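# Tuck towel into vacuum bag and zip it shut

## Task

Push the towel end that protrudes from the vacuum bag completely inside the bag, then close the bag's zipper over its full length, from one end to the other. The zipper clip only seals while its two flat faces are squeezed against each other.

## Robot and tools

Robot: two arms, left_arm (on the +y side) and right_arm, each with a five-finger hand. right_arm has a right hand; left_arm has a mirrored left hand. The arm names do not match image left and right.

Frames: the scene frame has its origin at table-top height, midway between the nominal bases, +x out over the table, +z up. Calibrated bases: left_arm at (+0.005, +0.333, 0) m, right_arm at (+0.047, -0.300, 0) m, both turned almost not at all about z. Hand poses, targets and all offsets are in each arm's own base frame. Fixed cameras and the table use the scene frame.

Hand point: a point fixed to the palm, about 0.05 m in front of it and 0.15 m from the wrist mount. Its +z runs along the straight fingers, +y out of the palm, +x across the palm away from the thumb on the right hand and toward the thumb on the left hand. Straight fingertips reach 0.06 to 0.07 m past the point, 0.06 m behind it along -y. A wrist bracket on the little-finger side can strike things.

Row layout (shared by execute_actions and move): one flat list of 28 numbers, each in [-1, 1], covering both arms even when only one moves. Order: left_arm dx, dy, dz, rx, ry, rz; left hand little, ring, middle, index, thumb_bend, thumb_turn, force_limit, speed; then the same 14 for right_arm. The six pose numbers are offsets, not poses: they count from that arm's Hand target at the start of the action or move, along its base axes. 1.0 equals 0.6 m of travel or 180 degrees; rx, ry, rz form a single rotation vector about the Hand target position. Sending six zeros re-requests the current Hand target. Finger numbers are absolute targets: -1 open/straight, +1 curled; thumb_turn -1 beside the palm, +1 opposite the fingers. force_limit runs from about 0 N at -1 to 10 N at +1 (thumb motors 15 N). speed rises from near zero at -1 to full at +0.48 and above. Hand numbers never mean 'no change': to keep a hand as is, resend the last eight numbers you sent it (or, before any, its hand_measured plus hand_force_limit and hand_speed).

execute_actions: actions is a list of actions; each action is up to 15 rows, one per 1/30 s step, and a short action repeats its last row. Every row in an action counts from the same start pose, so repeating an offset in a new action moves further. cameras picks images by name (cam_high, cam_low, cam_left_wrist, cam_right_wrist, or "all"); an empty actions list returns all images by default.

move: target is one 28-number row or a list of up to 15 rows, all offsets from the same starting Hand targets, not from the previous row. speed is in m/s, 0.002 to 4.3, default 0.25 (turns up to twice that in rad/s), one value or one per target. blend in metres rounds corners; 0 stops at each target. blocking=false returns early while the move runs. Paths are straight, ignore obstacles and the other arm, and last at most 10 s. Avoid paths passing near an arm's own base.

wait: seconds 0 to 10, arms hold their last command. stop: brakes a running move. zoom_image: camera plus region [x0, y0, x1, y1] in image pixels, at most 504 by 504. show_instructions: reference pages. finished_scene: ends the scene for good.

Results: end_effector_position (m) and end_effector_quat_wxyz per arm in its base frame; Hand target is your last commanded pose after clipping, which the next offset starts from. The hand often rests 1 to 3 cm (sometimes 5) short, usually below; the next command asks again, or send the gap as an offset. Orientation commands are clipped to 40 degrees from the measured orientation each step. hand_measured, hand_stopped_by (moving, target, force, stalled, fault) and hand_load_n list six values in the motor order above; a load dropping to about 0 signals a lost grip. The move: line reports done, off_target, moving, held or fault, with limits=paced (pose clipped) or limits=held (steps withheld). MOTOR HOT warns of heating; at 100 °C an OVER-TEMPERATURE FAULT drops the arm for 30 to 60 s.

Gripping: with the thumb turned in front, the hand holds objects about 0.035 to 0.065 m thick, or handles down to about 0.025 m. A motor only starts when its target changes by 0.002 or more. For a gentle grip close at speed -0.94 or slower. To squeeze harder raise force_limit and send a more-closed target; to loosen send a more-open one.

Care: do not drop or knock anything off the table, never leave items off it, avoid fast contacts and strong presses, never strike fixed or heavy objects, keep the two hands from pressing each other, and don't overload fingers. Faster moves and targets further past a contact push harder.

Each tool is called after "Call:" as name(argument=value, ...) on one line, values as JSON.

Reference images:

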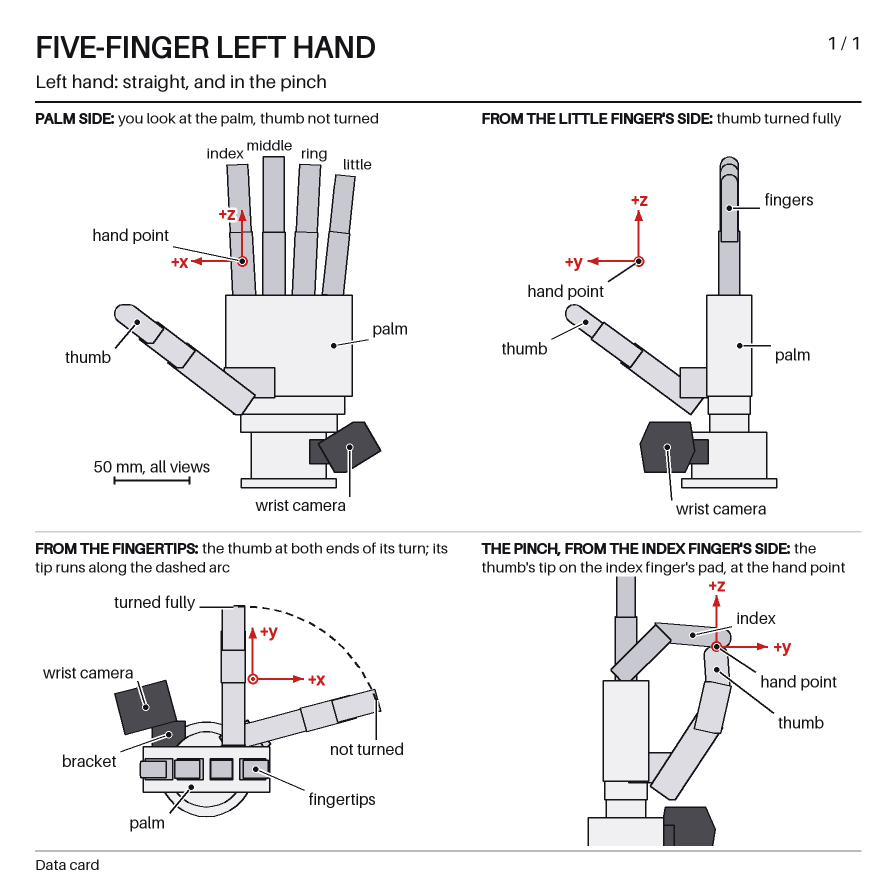

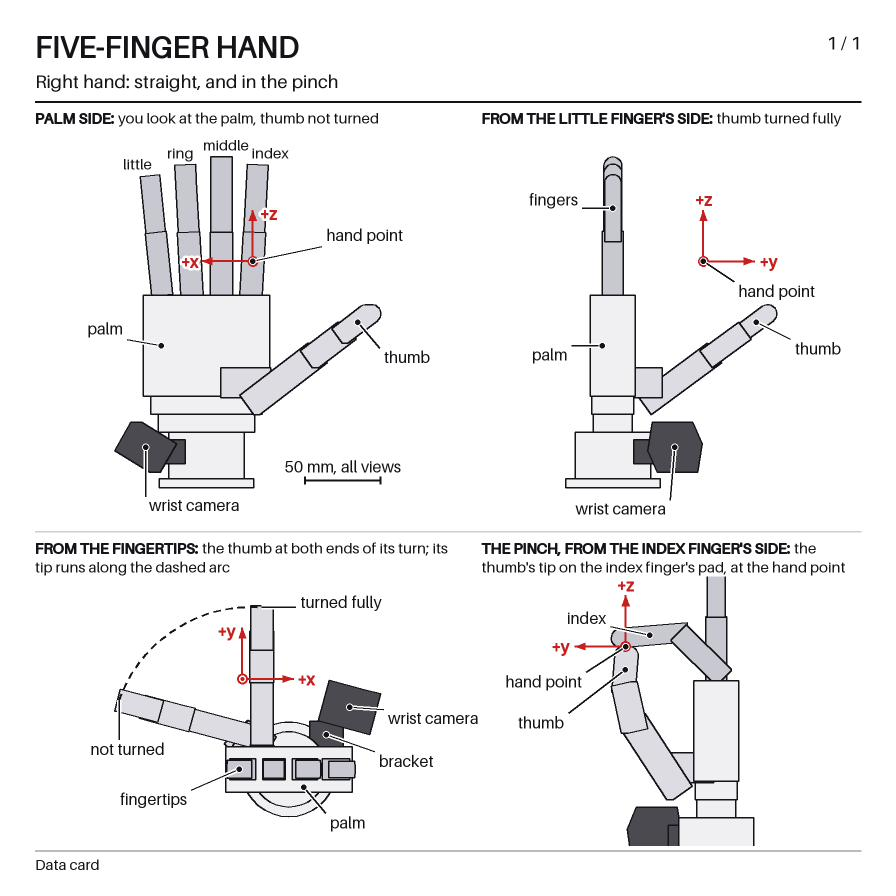

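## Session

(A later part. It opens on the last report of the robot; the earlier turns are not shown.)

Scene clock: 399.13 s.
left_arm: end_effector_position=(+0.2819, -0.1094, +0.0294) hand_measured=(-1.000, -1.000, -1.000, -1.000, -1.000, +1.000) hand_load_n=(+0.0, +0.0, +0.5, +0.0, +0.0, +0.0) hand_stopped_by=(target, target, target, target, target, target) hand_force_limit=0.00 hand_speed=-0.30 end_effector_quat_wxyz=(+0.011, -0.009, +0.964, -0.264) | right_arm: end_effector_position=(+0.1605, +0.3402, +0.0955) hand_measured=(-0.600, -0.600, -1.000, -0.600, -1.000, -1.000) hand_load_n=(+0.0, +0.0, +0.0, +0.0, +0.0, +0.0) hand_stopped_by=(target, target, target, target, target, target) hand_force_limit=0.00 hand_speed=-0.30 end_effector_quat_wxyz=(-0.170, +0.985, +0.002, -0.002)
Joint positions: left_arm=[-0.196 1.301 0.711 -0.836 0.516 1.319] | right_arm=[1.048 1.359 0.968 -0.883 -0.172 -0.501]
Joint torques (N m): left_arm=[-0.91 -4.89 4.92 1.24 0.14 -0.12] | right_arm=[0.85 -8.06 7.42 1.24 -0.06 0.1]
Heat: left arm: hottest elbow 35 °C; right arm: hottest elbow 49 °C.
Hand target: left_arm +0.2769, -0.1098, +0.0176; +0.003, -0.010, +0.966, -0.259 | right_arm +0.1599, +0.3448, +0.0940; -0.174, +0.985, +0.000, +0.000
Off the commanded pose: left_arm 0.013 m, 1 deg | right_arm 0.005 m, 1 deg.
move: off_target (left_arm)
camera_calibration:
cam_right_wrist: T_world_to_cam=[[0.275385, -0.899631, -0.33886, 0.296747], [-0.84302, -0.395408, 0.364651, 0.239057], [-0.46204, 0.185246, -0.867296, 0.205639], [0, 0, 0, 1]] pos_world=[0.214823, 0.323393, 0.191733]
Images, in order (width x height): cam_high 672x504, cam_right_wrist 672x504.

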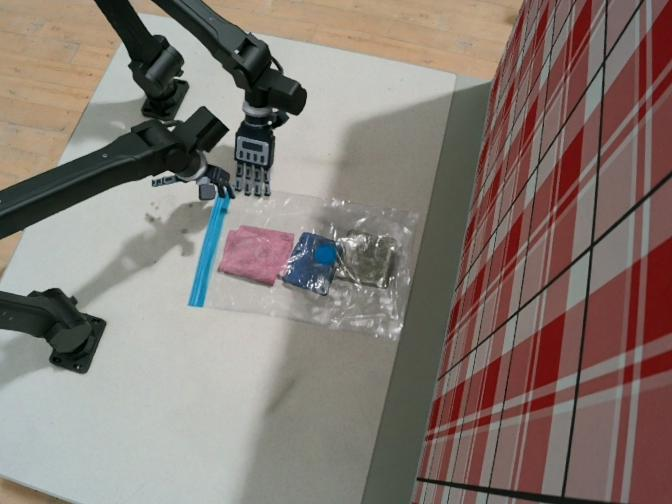

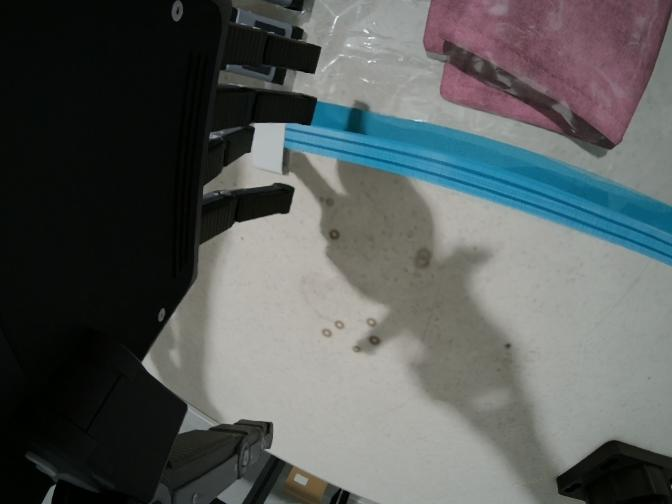

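Call:
move(target=[0, 0, 0, 0, 0, 0, -1, -1, -1, -1, -1, 1, 0, -0.3, -0.0067, 0.011, -0.043, 0, 0, 0, -0.6, -0.6, -1, -0.6, -1, -1, 0, -0.3], speed=0.06, cameras=["cam_right_wrist", "cam_high"])

Call:
zoom_image(camera="cam_right_wrist", region=[190, 30, 340, 230])

Scene clock: 405.30 s.
left_arm: end_effector_position=(+0.2819, -0.1094, +0.0294) hand_measured=(-1.000, -1.000, -1.000, -1.000, -1.000, +1.000) hand_load_n=(+0.0, +0.0, +0.0, +0.0, +0.0, +0.0) hand_stopped_by=(target, target, target, target, target, target) hand_force_limit=0.00 hand_speed=-0.30 end_effector_quat_wxyz=(+0.011, -0.009, +0.964, -0.264) | right_arm: end_effector_position=(+0.1571, +0.3467, +0.0699) hand_measured=(-0.600, -0.600, -1.000, -0.600, -1.000, -1.000) hand_load_n=(+0.0, +0.0, +0.0, +0.0, +0.0, +0.0) hand_stopped_by=(target, target, target, target, target, target) hand_force_limit=0.00 hand_speed=-0.30 end_effector_quat_wxyz=(-0.170, +0.985, +0.001, -0.002)
Joint positions: left_arm=[-0.196 1.301 0.711 -0.836 0.516 1.319] | right_arm=[1.064 1.399 0.933 -0.804 -0.167 -0.485]
Joint torques (N m): left_arm=[-0.73 -4.95 4.93 1.24 0.14 -0.11] | right_arm=[0.91 -8.35 7.27 1.31 -0.06 0.07]
Heat: left arm: hottest elbow 35 °C; right arm: hottest elbow 48 °C.
Hand target: left_arm +0.2769, -0.1098, +0.0176; +0.003, -0.010, +0.966, -0.259 | right_arm +0.1559, +0.3516, +0.0683; -0.174, +0.985, +0.001, +0.000
Off the commanded pose: left_arm 0.013 m, 1 deg | right_arm 0.005 m, 0 deg.
move: off_target (left_arm)
camera_calibration:
cam_right_wrist: T_world_to_cam=[[0.27436, -0.899664, -0.339606, 0.295024], [-0.843638, -0.39468, 0.364008, 0.24797], [-0.461521, 0.186635, -0.867275, 0.179995], [0, 0, 0, 1]] pos_world=[0.211326, 0.329698, 0.166034]
Images, in order (width x height): cam_high 672x504, cam_right_wrist 672x504.

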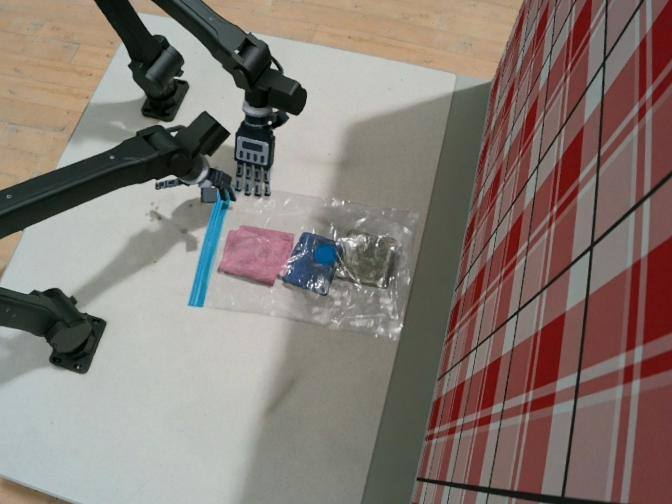

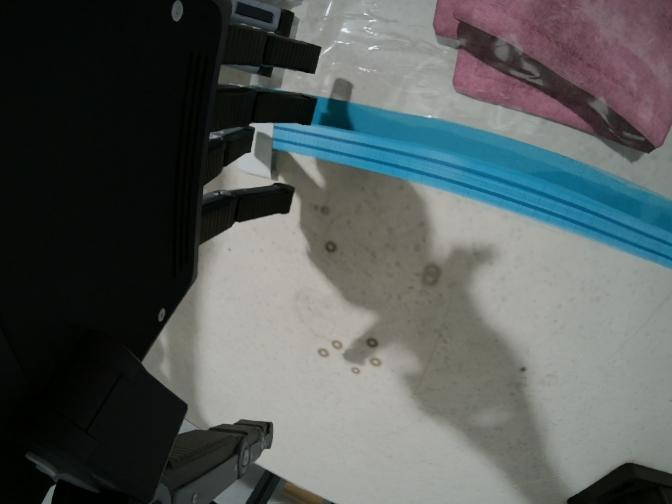

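Scaled by 2.520 from the camera's 672x504 image, which has a finer 960x720 frame.

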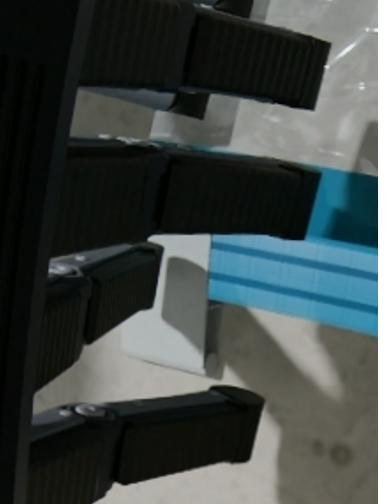

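Call:
move(target=[0, 0, 0, 0, 0, 0, -1, -1, -1, -1, -1, 1, 0, -0.3, 0, 0.002, -0.024, 0, 0, 0, -0.6, -0.6, -1, -0.6, -1, -1, 0, -0.3], speed=0.05, cameras=["cam_right_wrist"])

Call:
zoom_image(camera="cam_right_wrist", region=[190, 30, 340, 230])

Scene clock: 409.33 s.
left_arm: end_effector_position=(+0.2819, -0.1094, +0.0294) hand_measured=(-1.000, -1.000, -1.000, -1.000, -1.000, +1.000) hand_load_n=(+0.0, +0.0, +0.5, +0.0, +0.0, +0.0) hand_stopped_by=(target, target, target, target, target, target) hand_force_limit=0.00 hand_speed=-0.30 end_effector_quat_wxyz=(+0.011, -0.009, +0.964, -0.264) | right_arm: end_effector_position=(+0.1584, +0.3495, +0.0580) hand_measured=(-0.600, -0.600, -1.000, -0.600, -1.000, -1.000) hand_load_n=(+0.0, +0.0, +0.0, +0.0, +0.0, +0.0) hand_stopped_by=(target, target, target, target, target, target) hand_force_limit=0.00 hand_speed=-0.30 end_effector_quat_wxyz=(-0.174, +0.985, +0.001, +0.001)
Joint positions: left_arm=[-0.196 1.301 0.711 -0.836 0.516 1.319] | right_arm=[1.064 1.417 0.916 -0.76 -0.166 -0.483]
Joint torques (N m): left_arm=[-0.85 -4.84 4.9 1.26 0.14 -0.12] | right_arm=[0.97 -8.06 6.97 1.13 -0.05 0.06]
Heat: left arm: hottest elbow 35 °C; right arm: hottest elbow 48 °C.
Hand target: left_arm +0.2769, -0.1098, +0.0176; +0.003, -0.010, +0.966, -0.259 | right_arm +0.1559, +0.3528, +0.0539; -0.174, +0.985, +0.000, +0.000
Off the commanded pose: left_arm 0.013 m, 1 deg | right_arm 0.006 m, 0 deg.
move: off_target (left_arm)
camera_calibration:
cam_right_wrist: T_world_to_cam=[[0.274463, -0.897368, -0.345544, 0.292756], [-0.845729, -0.396276, 0.357362, 0.255795], [-0.457616, 0.194154, -0.867694, 0.166641], [0, 0, 0, 1]] pos_world=[0.21224, 0.331721, 0.154342]
Images, in order (width x height): cam_right_wrist 672x504.

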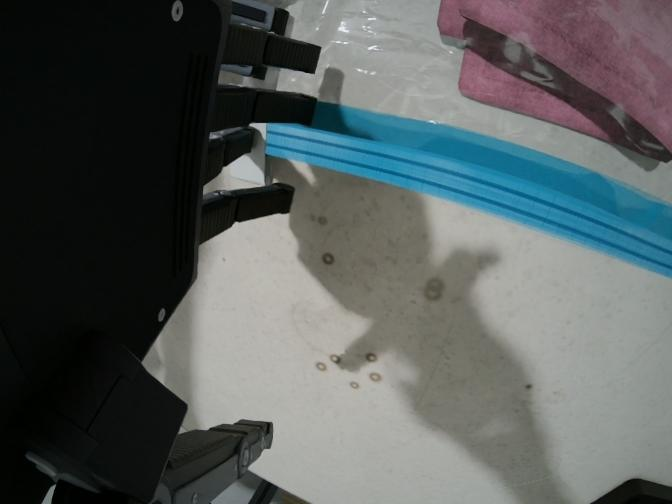

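Scaled by 2.520 from the camera's 672x504 image, which has a finer 960x720 frame.

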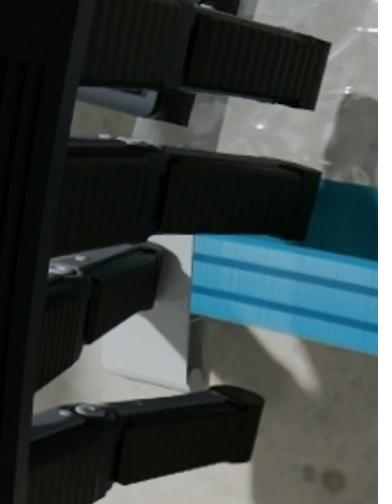

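Call:
move(target=[0, 0, 0, 0, 0, 0, -1, -1, -1, -1, -1, 1, 0, -0.3, 0, -0.003, -0.022, 0, 0, 0, -0.6, -0.6, -1, -0.6, -1, -1, 0, -0.3], speed=0.05, cameras=["cam_right_wrist"])

Call:
zoom_image(camera="cam_right_wrist", region=[190, 30, 340, 230])

Scene clock: 411.97 s.
left_arm: end_effector_position=(+0.2819, -0.1094, +0.0294) hand_measured=(-1.000, -1.000, -1.000, -1.000, -1.000, +1.000) hand_load_n=(+0.0, +0.0, +0.0, +0.0, +0.0, +0.0) hand_stopped_by=(target, target, target, target, target, target) hand_force_limit=0.00 hand_speed=-0.30 end_effector_quat_wxyz=(+0.011, -0.009, +0.964, -0.264) | right_arm: end_effector_position=(+0.1609, +0.3539, +0.0540) hand_measured=(-0.600, -0.600, -1.000, -0.600, -1.000, -1.000) hand_load_n=(+0.0, +0.0, +0.0, +0.0, -0.5, +0.0) hand_stopped_by=(target, target, target, target, target, target) hand_force_limit=0.00 hand_speed=-0.30 end_effector_quat_wxyz=(-0.186, +0.983, +0.002, +0.007)
Joint positions: left_arm=[-0.196 1.301 0.711 -0.836 0.516 1.319] | right_arm=[1.064 1.418 0.903 -0.72 -0.166 -0.483]
Joint torques (N m): left_arm=[-0.85 -4.84 4.92 1.26 0.14 -0.12] | right_arm=[0.85 -6.95 6.19 1.16 -0.07 0.05]
Heat: left arm: hottest elbow 35 °C; right arm: hottest elbow 48 °C.
Hand target: left_arm +0.2769, -0.1098, +0.0176; +0.003, -0.010, +0.966, -0.259 | right_arm +0.1558, +0.3509, +0.0407; -0.174, +0.985, +0.000, +0.000
Off the commanded pose: left_arm 0.013 m, 1 deg | right_arm 0.014 m, 2 deg.
move: off_target (left_arm, right_arm)
camera_calibration:
cam_right_wrist: T_world_to_cam=[[0.279054, -0.889104, -0.3628, 0.291913], [-0.85023, -0.404378, 0.337028, 0.265774], [-0.446361, 0.214414, -0.868785, 0.154507], [0, 0, 0, 1]] pos_world=[0.213475, 0.333885, 0.150566]
Images, in order (width x height): cam_right_wrist 672x504.

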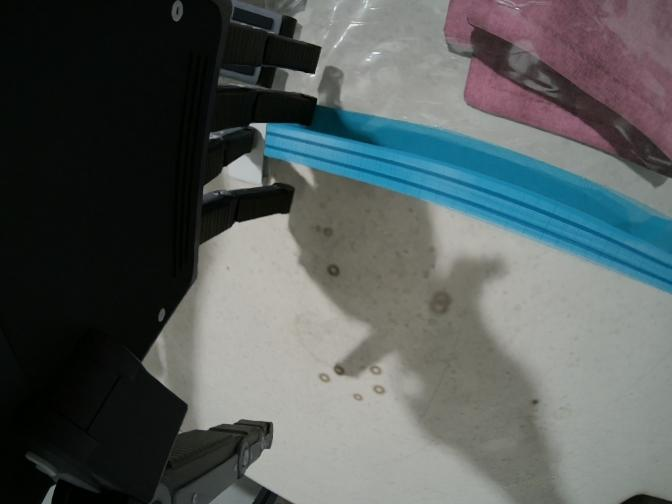

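Scaled by 2.520 from the camera's 672x504 image, which has a finer 960x720 frame.

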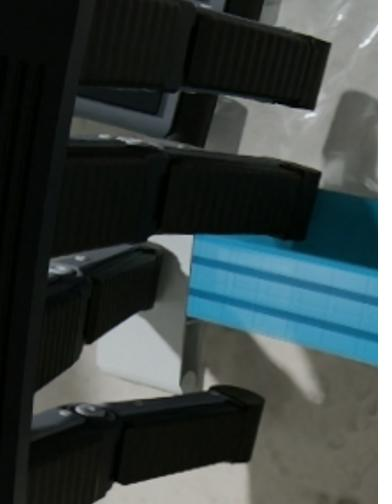

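Call:
move(target=[0, 0, 0, 0, 0, 0, -1, -1, -1, -1, -1, 1, 0, -0.3, 0, -0.07, -0.01, 0, 0, 0, -0.6, -0.6, -1, -0.6, -1, -1, 0, -0.3], speed=0.05, cameras=["cam_right_wrist", "cam_high", "cam_left_wrist"])

Call:
zoom_image(camera="cam_right_wrist", region=[190, 30, 340, 230])

Call:
zoom_image(camera="cam_high", region=[170, 150, 300, 320])

Scene clock: 415.43 s.
left_arm: end_effector_position=(+0.2824, -0.1100, +0.0292) hand_measured=(-1.000, -1.000, -1.000, -1.000, -1.000, +1.000) hand_load_n=(+0.0, +0.0, +0.0, +0.0, +0.0, +0.0) hand_stopped_by=(target, target, target, target, target, target) hand_force_limit=0.00 hand_speed=-0.30 end_effector_quat_wxyz=(+0.012, -0.009, +0.964, -0.265) | right_arm: end_effector_position=(+0.1594, +0.3266, +0.0498) hand_measured=(-0.600, -0.600, -1.000, -0.600, -1.000, -1.000) hand_load_n=(+0.0, +0.0, +0.5, +0.0, +0.0, +0.0) hand_stopped_by=(target, target, target, target, target, target) hand_force_limit=0.00 hand_speed=-0.30 end_effector_quat_wxyz=(-0.197, +0.980, +0.003, +0.008)
Joint positions: left_arm=[-0.196 1.302 0.711 -0.833 0.519 1.318] | right_arm=[1.026 1.348 0.82 -0.692 -0.189 -0.517]
Joint torques (N m): left_arm=[-0.79 -4.95 4.92 1.13 0.06 -0.11] | right_arm=[-0.56 -6.95 5.01 0.42 0.12 -0.13]
Heat: left arm: hottest elbow 34 °C; right arm: hottest elbow 48 °C.
Hand target: left_arm +0.2769, -0.1098, +0.0176; +0.003, -0.010, +0.966, -0.259 | right_arm +0.1558, +0.3089, +0.0347; -0.174, +0.985, +0.001, +0.000
Off the commanded pose: left_arm 0.013 m, 1 deg | right_arm 0.024 m, 3 deg.
move: off_target (left_arm, right_arm)
camera_calibration:
cam_left_wrist: T_world_to_cam=[[-0.263337, -0.843101, 0.468864, -0.0318595], [-0.839249, 0.439886, 0.319629, 0.276449], [-0.475726, -0.309323, -0.82341, 0.23932], [0, 0, 0, 1]] pos_world=[0.33747, -0.0744394, 0.123635]
cam_right_wrist: T_world_to_cam=[[0.280343, -0.88064, -0.381943, 0.264472], [-0.850344, -0.412441, 0.326813, 0.258019], [-0.445333, 0.233163, -0.864473, 0.149586], [0, 0, 0, 1]] pos_world=[0.211878, 0.304444, 0.146002]
Images, in order (width x height): cam_high 672x504, cam_left_wrist 672x504, cam_right_wrist 672x504.

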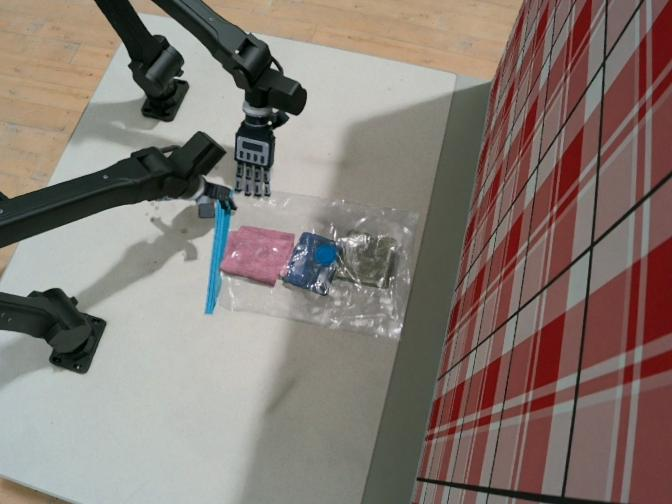

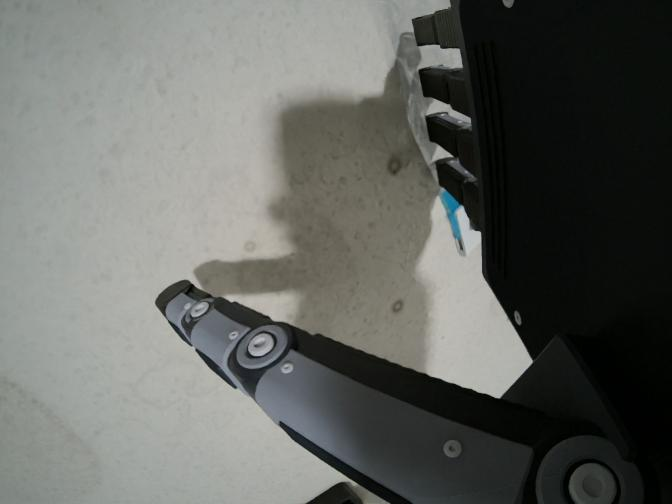

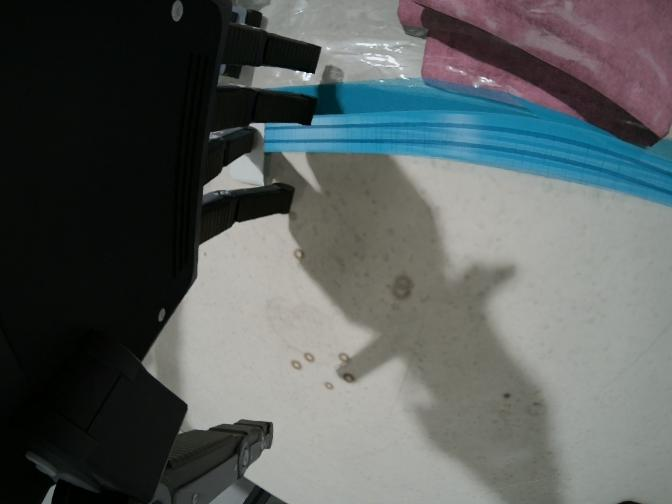

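Scaled by 2.520 from the camera's 672x504 image, which has a finer 960x720 frame.

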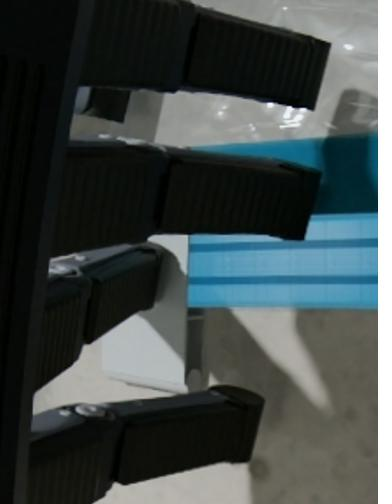

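Scaled by 2.965 from the camera's 672x504 image, which has a finer 960x720 frame.

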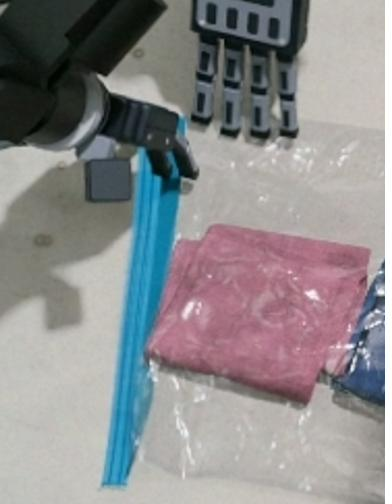

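Call:
zoom_image(camera="cam_left_wrist", region=[390, 130, 490, 270])

Call:
zoom_image(camera="cam_high", region=[190, 170, 260, 220])

Scaled by 3.600 from the camera's 672x504 image, which has a finer 960x720 frame.

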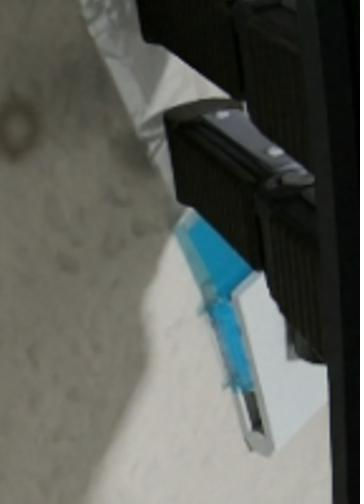

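Scaled by 7.200 from the camera's 672x504 image, which has a finer 960x720 frame.

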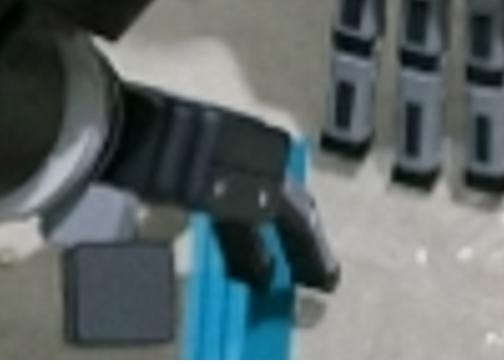

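Call:
move(target=[[0, 0.0, 0.06, 0, 0, 0, -1, -1, -1, -1, -1, 1, 0, -0.3, 0, 0, 0, 0, 0, 0, -0.6, -0.6, -1, -0.6, -1, -1, 0, -0.3], [-0.027, -0.008, 0.055, 0, 0, 0, -1, -1, -1, -1, -1, 1, 0, -0.3, 0, 0, 0, 0, 0, 0, -0.6, -0.6, -1, -0.6, -1, -1, 0, -0.3]], speed=0.1, cameras=["cam_right_wrist", "cam_high", "cam_left_wrist"])

Call:
zoom_image(camera="cam_left_wrist", region=[380, 100, 490, 270])

Call:
zoom_image(camera="cam_right_wrist", region=[190, 0, 340, 200])

Scene clock: 432.23 s.
left_arm: end_effector_position=(+0.2613, -0.1128, +0.0511) hand_measured=(-1.000, -1.000, -1.000, -1.000, -1.000, +1.000) hand_load_n=(-0.5, +0.0, +0.0, +0.0, +0.0, +0.0) hand_stopped_by=(target, target, target, target, target, target) hand_force_limit=0.00 hand_speed=-0.30 end_effector_quat_wxyz=(+0.001, -0.010, +0.966, -0.259) | right_arm: end_effector_position=(+0.1596, +0.3266, +0.0504) hand_measured=(-0.600, -0.600, -1.000, -0.600, -1.000, -1.000) hand_load_n=(+0.0, +0.0, +0.5, +0.0, +0.0, +0.0) hand_stopped_by=(target, target, target, target, target, target) hand_force_limit=0.00 hand_speed=-0.30 end_effector_quat_wxyz=(-0.197, +0.980, +0.003, +0.008)
Joint positions: left_arm=[-0.224 1.223 0.711 -0.923 0.508 1.29] | right_arm=[1.025 1.347 0.82 -0.692 -0.189 -0.517]
Joint torques (N m): left_arm=[-0.85 -6.24 6.12 0.66 0.31 -0.13] | right_arm=[-0.56 -6.89 5.03 0.43 0.12 -0.16]
Heat: left arm: hottest elbow 34 °C; right arm: hottest elbow 46 °C.
Hand target: left_arm +0.2607, -0.1146, +0.0505; +0.002, -0.010, +0.966, -0.259 | right_arm +0.1559, +0.3089, +0.0347; -0.174, +0.985, +0.001, +0.000
Off the commanded pose: left_arm 0.002 m, 0 deg | right_arm 0.024 m, 3 deg.
move: off_target (right_arm)
camera_calibration:
cam_left_wrist: T_world_to_cam=[[-0.25523, -0.847861, 0.464747, -0.0524603], [-0.831018, 0.438062, 0.342798, 0.24954], [-0.494233, -0.298721, -0.816394, 0.252168], [0, 0, 0, 1]] pos_world=[0.318613, -0.0784651, 0.144708]
cam_right_wrist: T_world_to_cam=[[0.280657, -0.880179, -0.382775, 0.264464], [-0.850695, -0.412791, 0.325456, 0.258282], [-0.444466, 0.234283, -0.864616, 0.149584], [0, 0, 0, 1]] pos_world=[0.21198, 0.304348, 0.146503]
Images, in order (width x height): cam_high 672x504, cam_left_wrist 672x504, cam_right_wrist 672x504.

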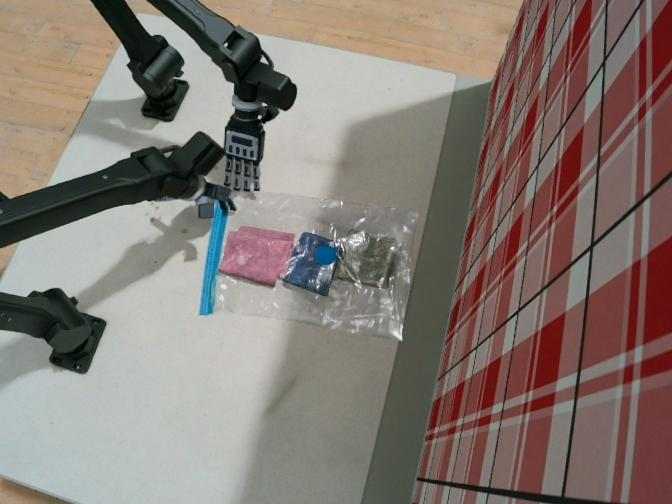

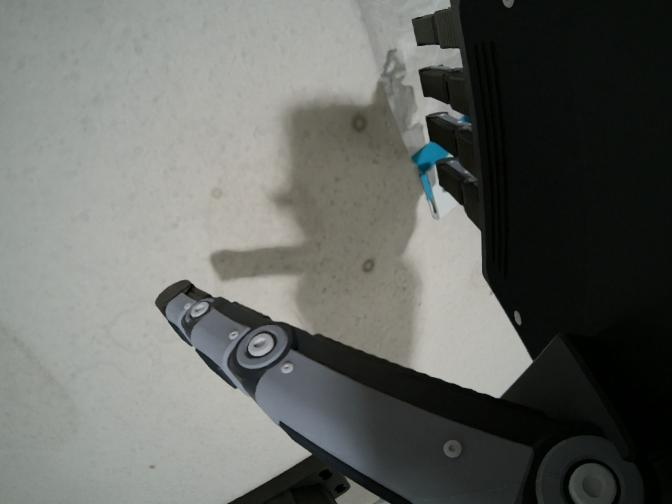

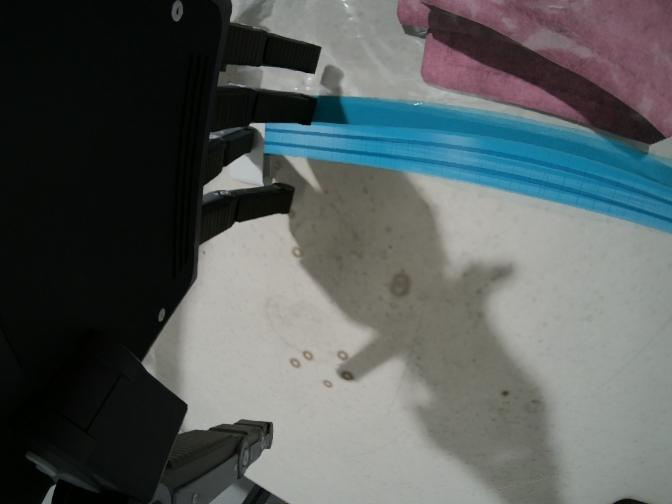

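Scaled by 2.965 from the camera's 672x504 image, which has a finer 960x720 frame.

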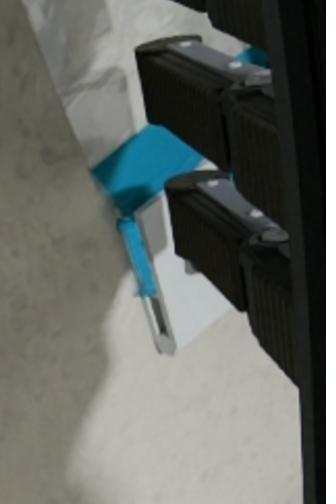

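Scaled by 2.520 from the camera's 672x504 image, which has a finer 960x720 frame.

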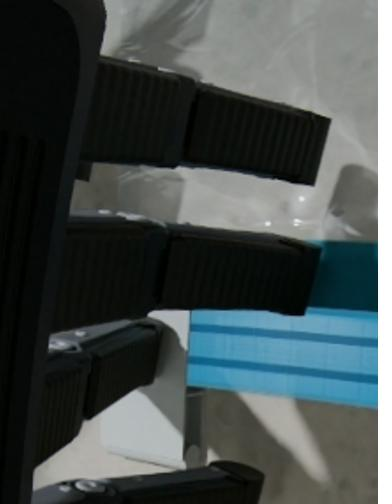

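Call:
move(target=[[0.002, -0.0165, 0, 0, 0, 0, -1, -1, -1, -1, -1, 1, 0, -0.3, 0, 0, 0, 0, 0, 0, -0.6, -0.6, -1, -0.6, -1, -1, 0, -0.3], [0.002, -0.0165, -0.058, 0, 0, 0, -1, -1, -1, -1, -1, 1, 0, -0.3, 0, 0, 0, 0, 0, 0, -0.6, -0.6, -1, -0.6, -1, -1, 0, -0.3]], speed=0.08, cameras=["cam_right_wrist", "cam_high", "cam_left_wrist"])

Call:
zoom_image(camera="cam_left_wrist", region=[380, 100, 490, 270])

Call:
zoom_image(camera="cam_high", region=[180, 150, 290, 320])

Scene clock: 441.30 s.
left_arm: end_effector_position=(+0.2667, -0.1253, +0.0290) hand_measured=(-1.000, -1.000, -1.000, -1.000, -1.000, +1.000) hand_load_n=(+0.0, +0.0, +0.5, +0.0, +0.0, +0.0) hand_stopped_by=(target, target, target, target, target, target) hand_force_limit=0.00 hand_speed=-0.30 end_effector_quat_wxyz=(+0.010, -0.009, +0.964, -0.267) | right_arm: end_effector_position=(+0.1596, +0.3266, +0.0504) hand_measured=(-0.600, -0.600, -1.000, -0.600, -1.000, -1.000) hand_load_n=(+0.0, +0.0, +0.5, +0.0, +0.0, +0.0) hand_stopped_by=(target, target, target, target, target, target) hand_force_limit=0.00 hand_speed=-0.30 end_effector_quat_wxyz=(-0.197, +0.980, +0.003, +0.008)
Joint positions: left_arm=[-0.253 1.266 0.677 -0.806 0.514 1.253] | right_arm=[1.025 1.347 0.82 -0.692 -0.189 -0.517]
Joint torques (N m): left_arm=[-0.91 -4.19 4.75 1.47 -0.07 -0.12] | right_arm=[-0.56 -6.83 5.01 0.42 0.12 -0.16]
Heat: left arm: hottest elbow 34 °C; right arm: hottest elbow 45 °C.
Hand target: left_arm +0.2619, -0.1245, +0.0157; +0.002, -0.010, +0.966, -0.259 | right_arm +0.1559, +0.3089, +0.0347; -0.174, +0.985, +0.001, +0.000
Off the commanded pose: left_arm 0.014 m, 1 deg | right_arm 0.024 m, 3 deg.
move: off_target (left_arm, right_arm)
camera_calibration:
cam_left_wrist: T_world_to_cam=[[-0.262225, -0.841126, 0.473018, -0.0489097], [-0.837702, 0.441743, 0.321119, 0.269973], [-0.479054, -0.312042, -0.820449, 0.227419], [0, 0, 0, 1]] pos_world=[0.322278, -0.0894333, 0.123028]
cam_right_wrist: T_world_to_cam=[[0.280657, -0.880179, -0.382775, 0.264464], [-0.850695, -0.412791, 0.325456, 0.258282], [-0.444466, 0.234283, -0.864616, 0.149584], [0, 0, 0, 1]] pos_world=[0.21198, 0.304348, 0.146503]
Images, in order (width x height): cam_high 672x504, cam_left_wrist 672x504, cam_right_wrist 672x504.

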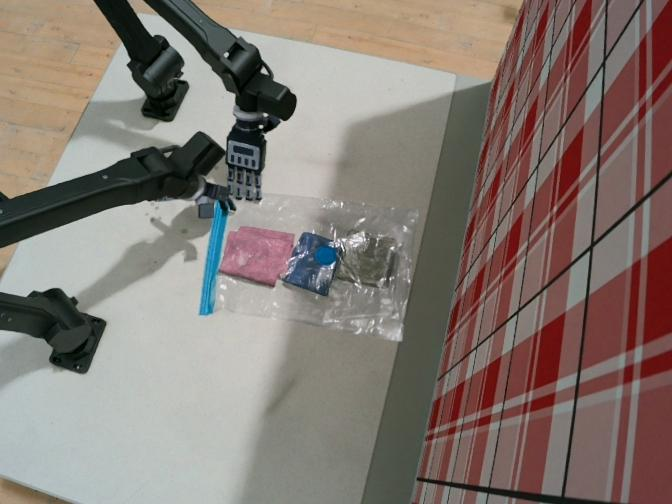

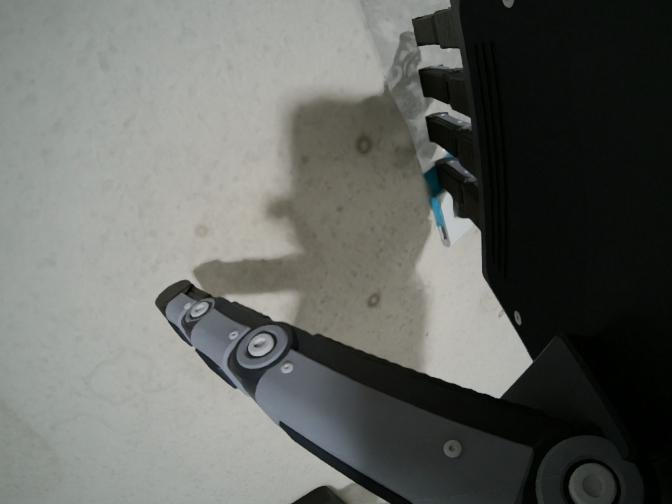

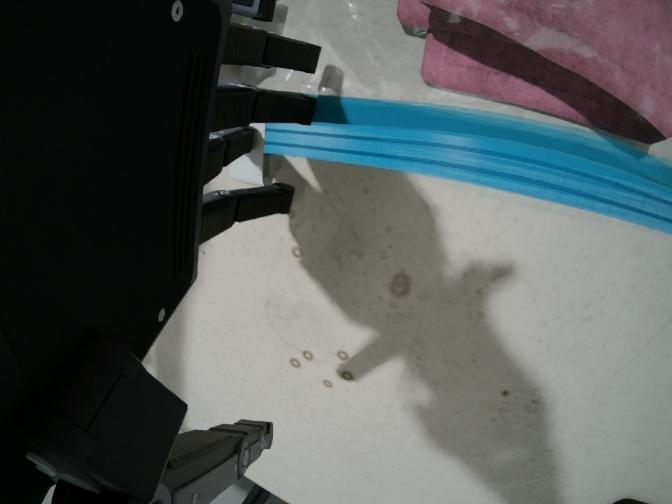

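Scaled by 2.965 from the camera's 672x504 image, which has a finer 960x720 frame.

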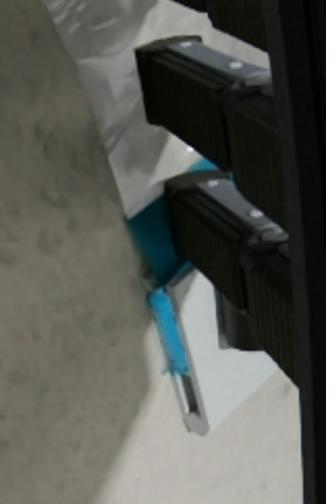

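Scaled by 2.965 from the camera's 672x504 image, which has a finer 960x720 frame.

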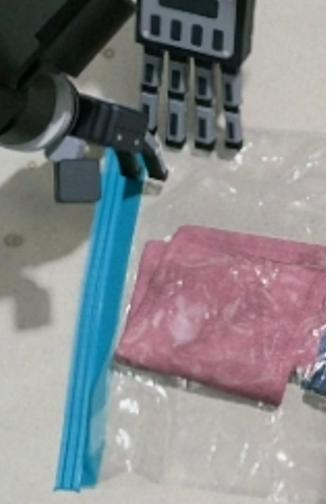

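Call:
move(target="[0, 0, 0, 0, 0, 0, -1, -1, -1, -1, -1, 1, 0, -0.3, 0, 0, 0, 0, 0, 0, -0.6, -0.6, -1, -0.6, -1, -1, 0, -0.3], [0, 0, 0, 0, 0, 0, -1, -1, -1, -1, -1, 1, 0, -0.3, 0, -0.05, 0, 0, 0, 0, -0.6, -0.6, -1, -0.6, -1, -1, 0, -0.3]", speed=0.05, cameras=["cam_right_wrist", "cam_high", "cam_left_wrist"])

Call:
zoom_image(camera="cam_left_wrist", region=[380, 100, 490, 270])

Call:
zoom_image(camera="cam_high", region=[180, 150, 290, 320])


Scaled by 2.965 from the camera's 672x504 image, which has a finer 960x720 frame.

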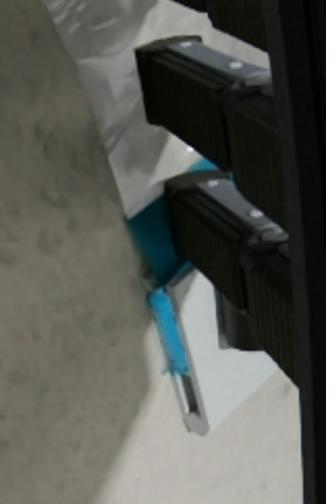

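Scaled by 2.965 from the camera's 672x504 image, which has a finer 960x720 frame.

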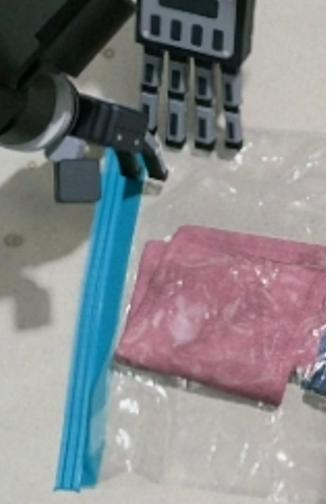

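Call:
move(target=[0, 0, 0, 0, 0, 0, -1, -1, -1, -1, -1, 1, 0, -0.3, 0, -0.05, 0, 0, 0, 0, -0.6, -0.6, -1, -0.6, -1, -1, 0, -0.3], speed=0.05, cameras=["cam_right_wrist", "cam_high", "cam_left_wrist"])

Call:
zoom_image(camera="cam_left_wrist", region=[380, 100, 490, 270])

Call:
zoom_image(camera="cam_high", region=[180, 150, 290, 320])

Scene clock: 445.67 s.
left_arm: end_effector_position=(+0.2690, -0.1266, +0.0287) hand_measured=(-1.000, -1.000, -1.000, -1.000, -1.000, +1.000) hand_load_n=(+0.0, +0.0, +0.5, +0.0, +0.0, +0.0) hand_stopped_by=(target, target, target, target, target, target) hand_force_limit=0.00 hand_speed=-0.30 end_effector_quat_wxyz=(+0.014, -0.007, +0.963, -0.268) | right_arm: end_effector_position=(+0.1614, +0.2999, +0.0489) hand_measured=(-0.600, -0.600, -1.000, -0.600, -1.000, -1.000) hand_load_n=(+0.0, +0.0, +0.5, +0.0, +0.0, +0.0) hand_stopped_by=(target, target, target, target, target, target) hand_force_limit=0.00 hand_speed=-0.30 end_effector_quat_wxyz=(-0.201, +0.979, +0.004, +0.011)
Joint positions: left_arm=[-0.255 1.268 0.677 -0.796 0.515 1.252] | right_arm=[0.979 1.285 0.759 -0.692 -0.205 -0.562]
Joint torques (N m): left_arm=[-0.85 -4.42 4.78 1.11 -0.11 -0.11] | right_arm=[-0.67 -6.3 5.08 -0.1 0.19 -0.15]
Heat: left arm: hottest elbow 34 °C; right arm: hottest elbow 44 °C.
Hand target: left_arm +0.2619, -0.1245, +0.0158; +0.002, -0.010, +0.966, -0.259 | right_arm +0.1559, +0.2789, +0.0348; -0.174, +0.985, +0.000, +0.000
Off the commanded pose: left_arm 0.015 m, 2 deg | right_arm 0.026 m, 3 deg.
move: off_target (left_arm, right_arm)
camera_calibration:
cam_left_wrist: T_world_to_cam=[[-0.266585, -0.839502, 0.473465, -0.0478589], [-0.839959, 0.443268, 0.31302, 0.273518], [-0.472653, -0.314245, -0.823316, 0.22591], [0, 0, 0, 1]] pos_world=[0.323762, -0.0904283, 0.123038]
cam_right_wrist: T_world_to_cam=[[0.283845, -0.87663, -0.388526, 0.238588], [-0.851929, -0.416513, 0.317384, 0.250942], [-0.440055, 0.240909, -0.865052, 0.152776], [0, 0, 0, 1]] pos_world=[0.213293, 0.276869, 0.145212]
Images, in order (width x height): cam_high 672x504, cam_left_wrist 672x504, cam_right_wrist 672x504.

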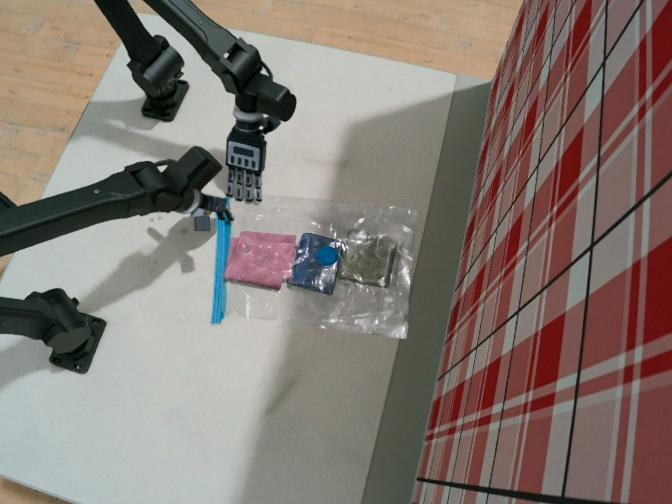

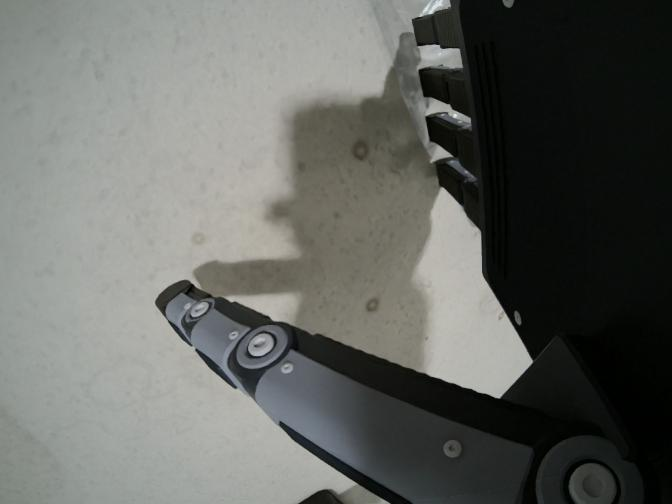

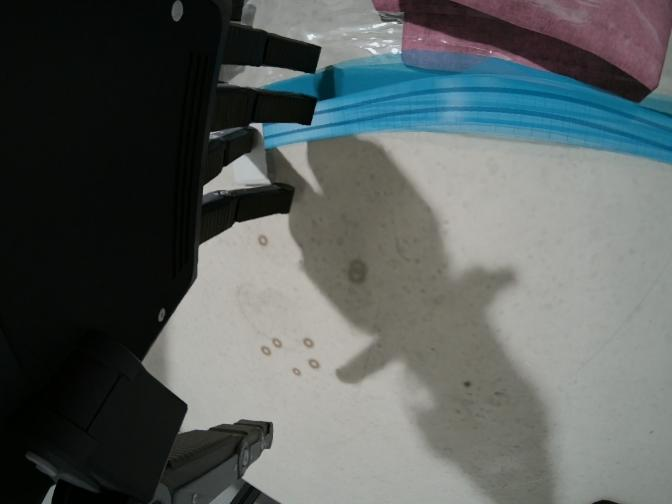

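Scaled by 2.965 from the camera's 672x504 image, which has a finer 960x720 frame.

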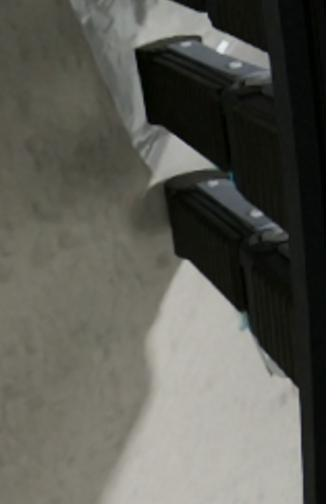

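Scaled by 2.965 from the camera's 672x504 image, which has a finer 960x720 frame.

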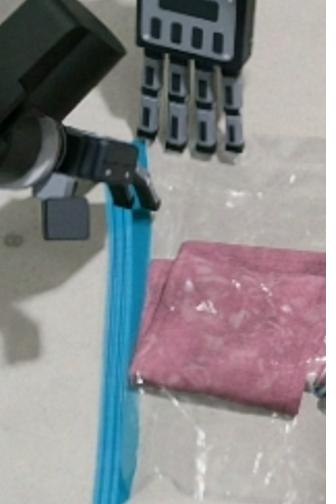

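Call:
move(target=[[0, 0.01, 0.07, 0, 0, 0, -1, -1, -1, -1, -1, 1, 0, -0.3, 0, 0, 0, 0, 0, 0, -0.6, -0.6, -1, -0.6, -1, -1, 0, -0.3], [0, 0.04, 0.07, 0, 0, 0, -1, -1, -1, -1, -1, 1, 0, -0.3, 0, 0.13, 0.0, 0, 0, 0, -0.6, -0.6, -1, -0.6, -1, -1, 0, -0.3]], speed=0.06, cameras=["cam_right_wrist", "cam_high", "cam_left_wrist"])

Call:
zoom_image(camera="cam_left_wrist", region=[350, 80, 490, 270])

Call:
zoom_image(camera="cam_high", region=[180, 150, 290, 320])

Scene clock: 461.23 s.
left_arm: end_effector_position=(+0.2429, -0.0969, +0.0423) hand_measured=(-1.000, -1.000, -1.000, -1.000, -1.000, +1.000) hand_load_n=(+0.0, +0.0, +0.0, -1.5, -0.5, +0.0) hand_stopped_by=(target, target, target, target, target, target) hand_force_limit=0.00 hand_speed=-0.30 end_effector_quat_wxyz=(-0.019, -0.017, +0.967, -0.252) | right_arm: end_effector_position=(+0.1604, +0.3543, +0.0505) hand_measured=(-0.600, -0.600, -1.000, -0.600, -1.000, -1.000) hand_load_n=(+0.0, +0.0, +0.0, +0.0, +0.0, -0.5) hand_stopped_by=(target, target, target, target, target, target) hand_force_limit=0.00 hand_speed=-0.30 end_effector_quat_wxyz=(-0.194, +0.981, +0.000, +0.010)
Joint positions: left_arm=[-0.188 1.215 0.677 -0.96 0.506 1.329] | right_arm=[1.063 1.411 0.884 -0.689 -0.169 -0.477]
Joint torques (N m): left_arm=[0.26 -6.18 9.43 0.02 0.59 0] | right_arm=[1.49 -4.54 7.82 0.7 0.14 0.04]
Heat: left arm: hottest elbow 34 °C; right arm: hottest elbow 43 °C.
Hand target: left_arm +0.2620, -0.1005, +0.0578; +0.003, -0.010, +0.966, -0.259 | right_arm +0.1559, +0.3569, +0.0347; -0.174, +0.985, +0.000, +0.000
Off the commanded pose: left_arm 0.025 m, 3 deg | right_arm 0.017 m, 3 deg.
move: off_target (left_arm, right_arm)
camera_calibration:
cam_left_wrist: T_world_to_cam=[[-0.233406, -0.855545, 0.46213, -0.0455231], [-0.816827, 0.430356, 0.384171, 0.224301], [-0.527556, -0.287812, -0.79928, 0.249075], [0, 0, 0, 1]] pos_world=[0.303991, -0.0637895, 0.133949]
cam_right_wrist: T_world_to_cam=[[0.276521, -0.884035, -0.376853, 0.290422], [-0.853755, -0.406009, 0.325976, 0.268384], [-0.44118, 0.231601, -0.867019, 0.144092], [0, 0, 0, 1]] pos_world=[0.212396, 0.332338, 0.14689]
Images, in order (width x height): cam_high 672x504, cam_left_wrist 672x504, cam_right_wrist 672x504.

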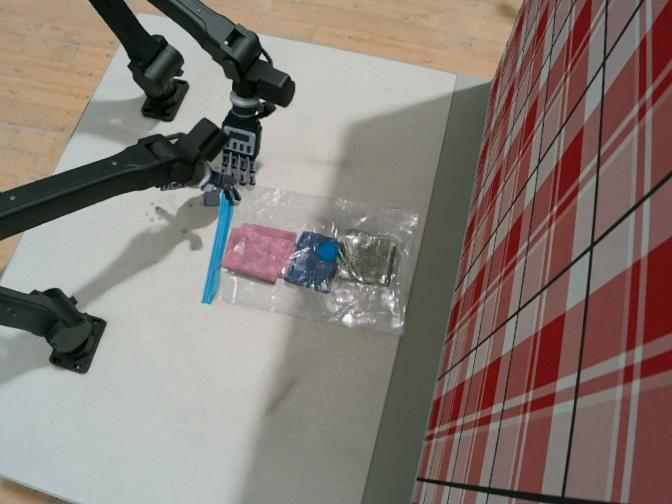

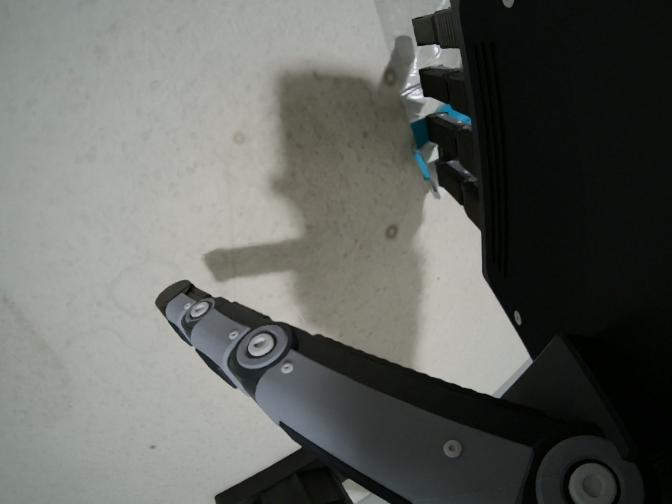

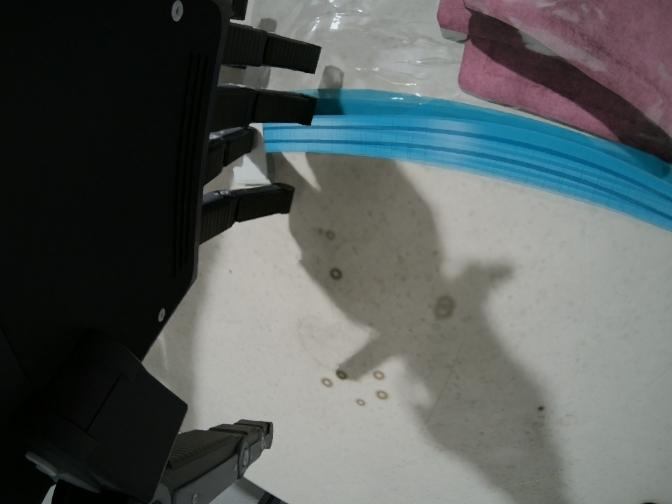

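Scaled by 2.653 from the camera's 672x504 image, which has a finer 960x720 frame.

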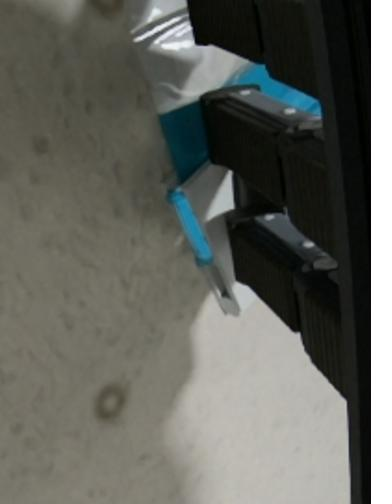

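Scaled by 2.965 from the camera's 672x504 image, which has a finer 960x720 frame.

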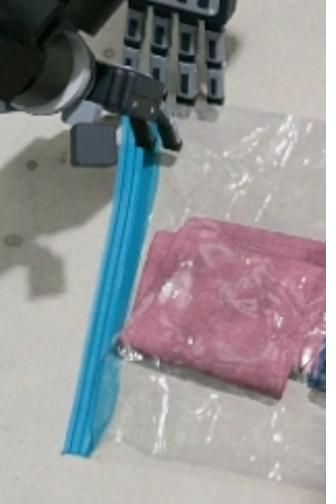

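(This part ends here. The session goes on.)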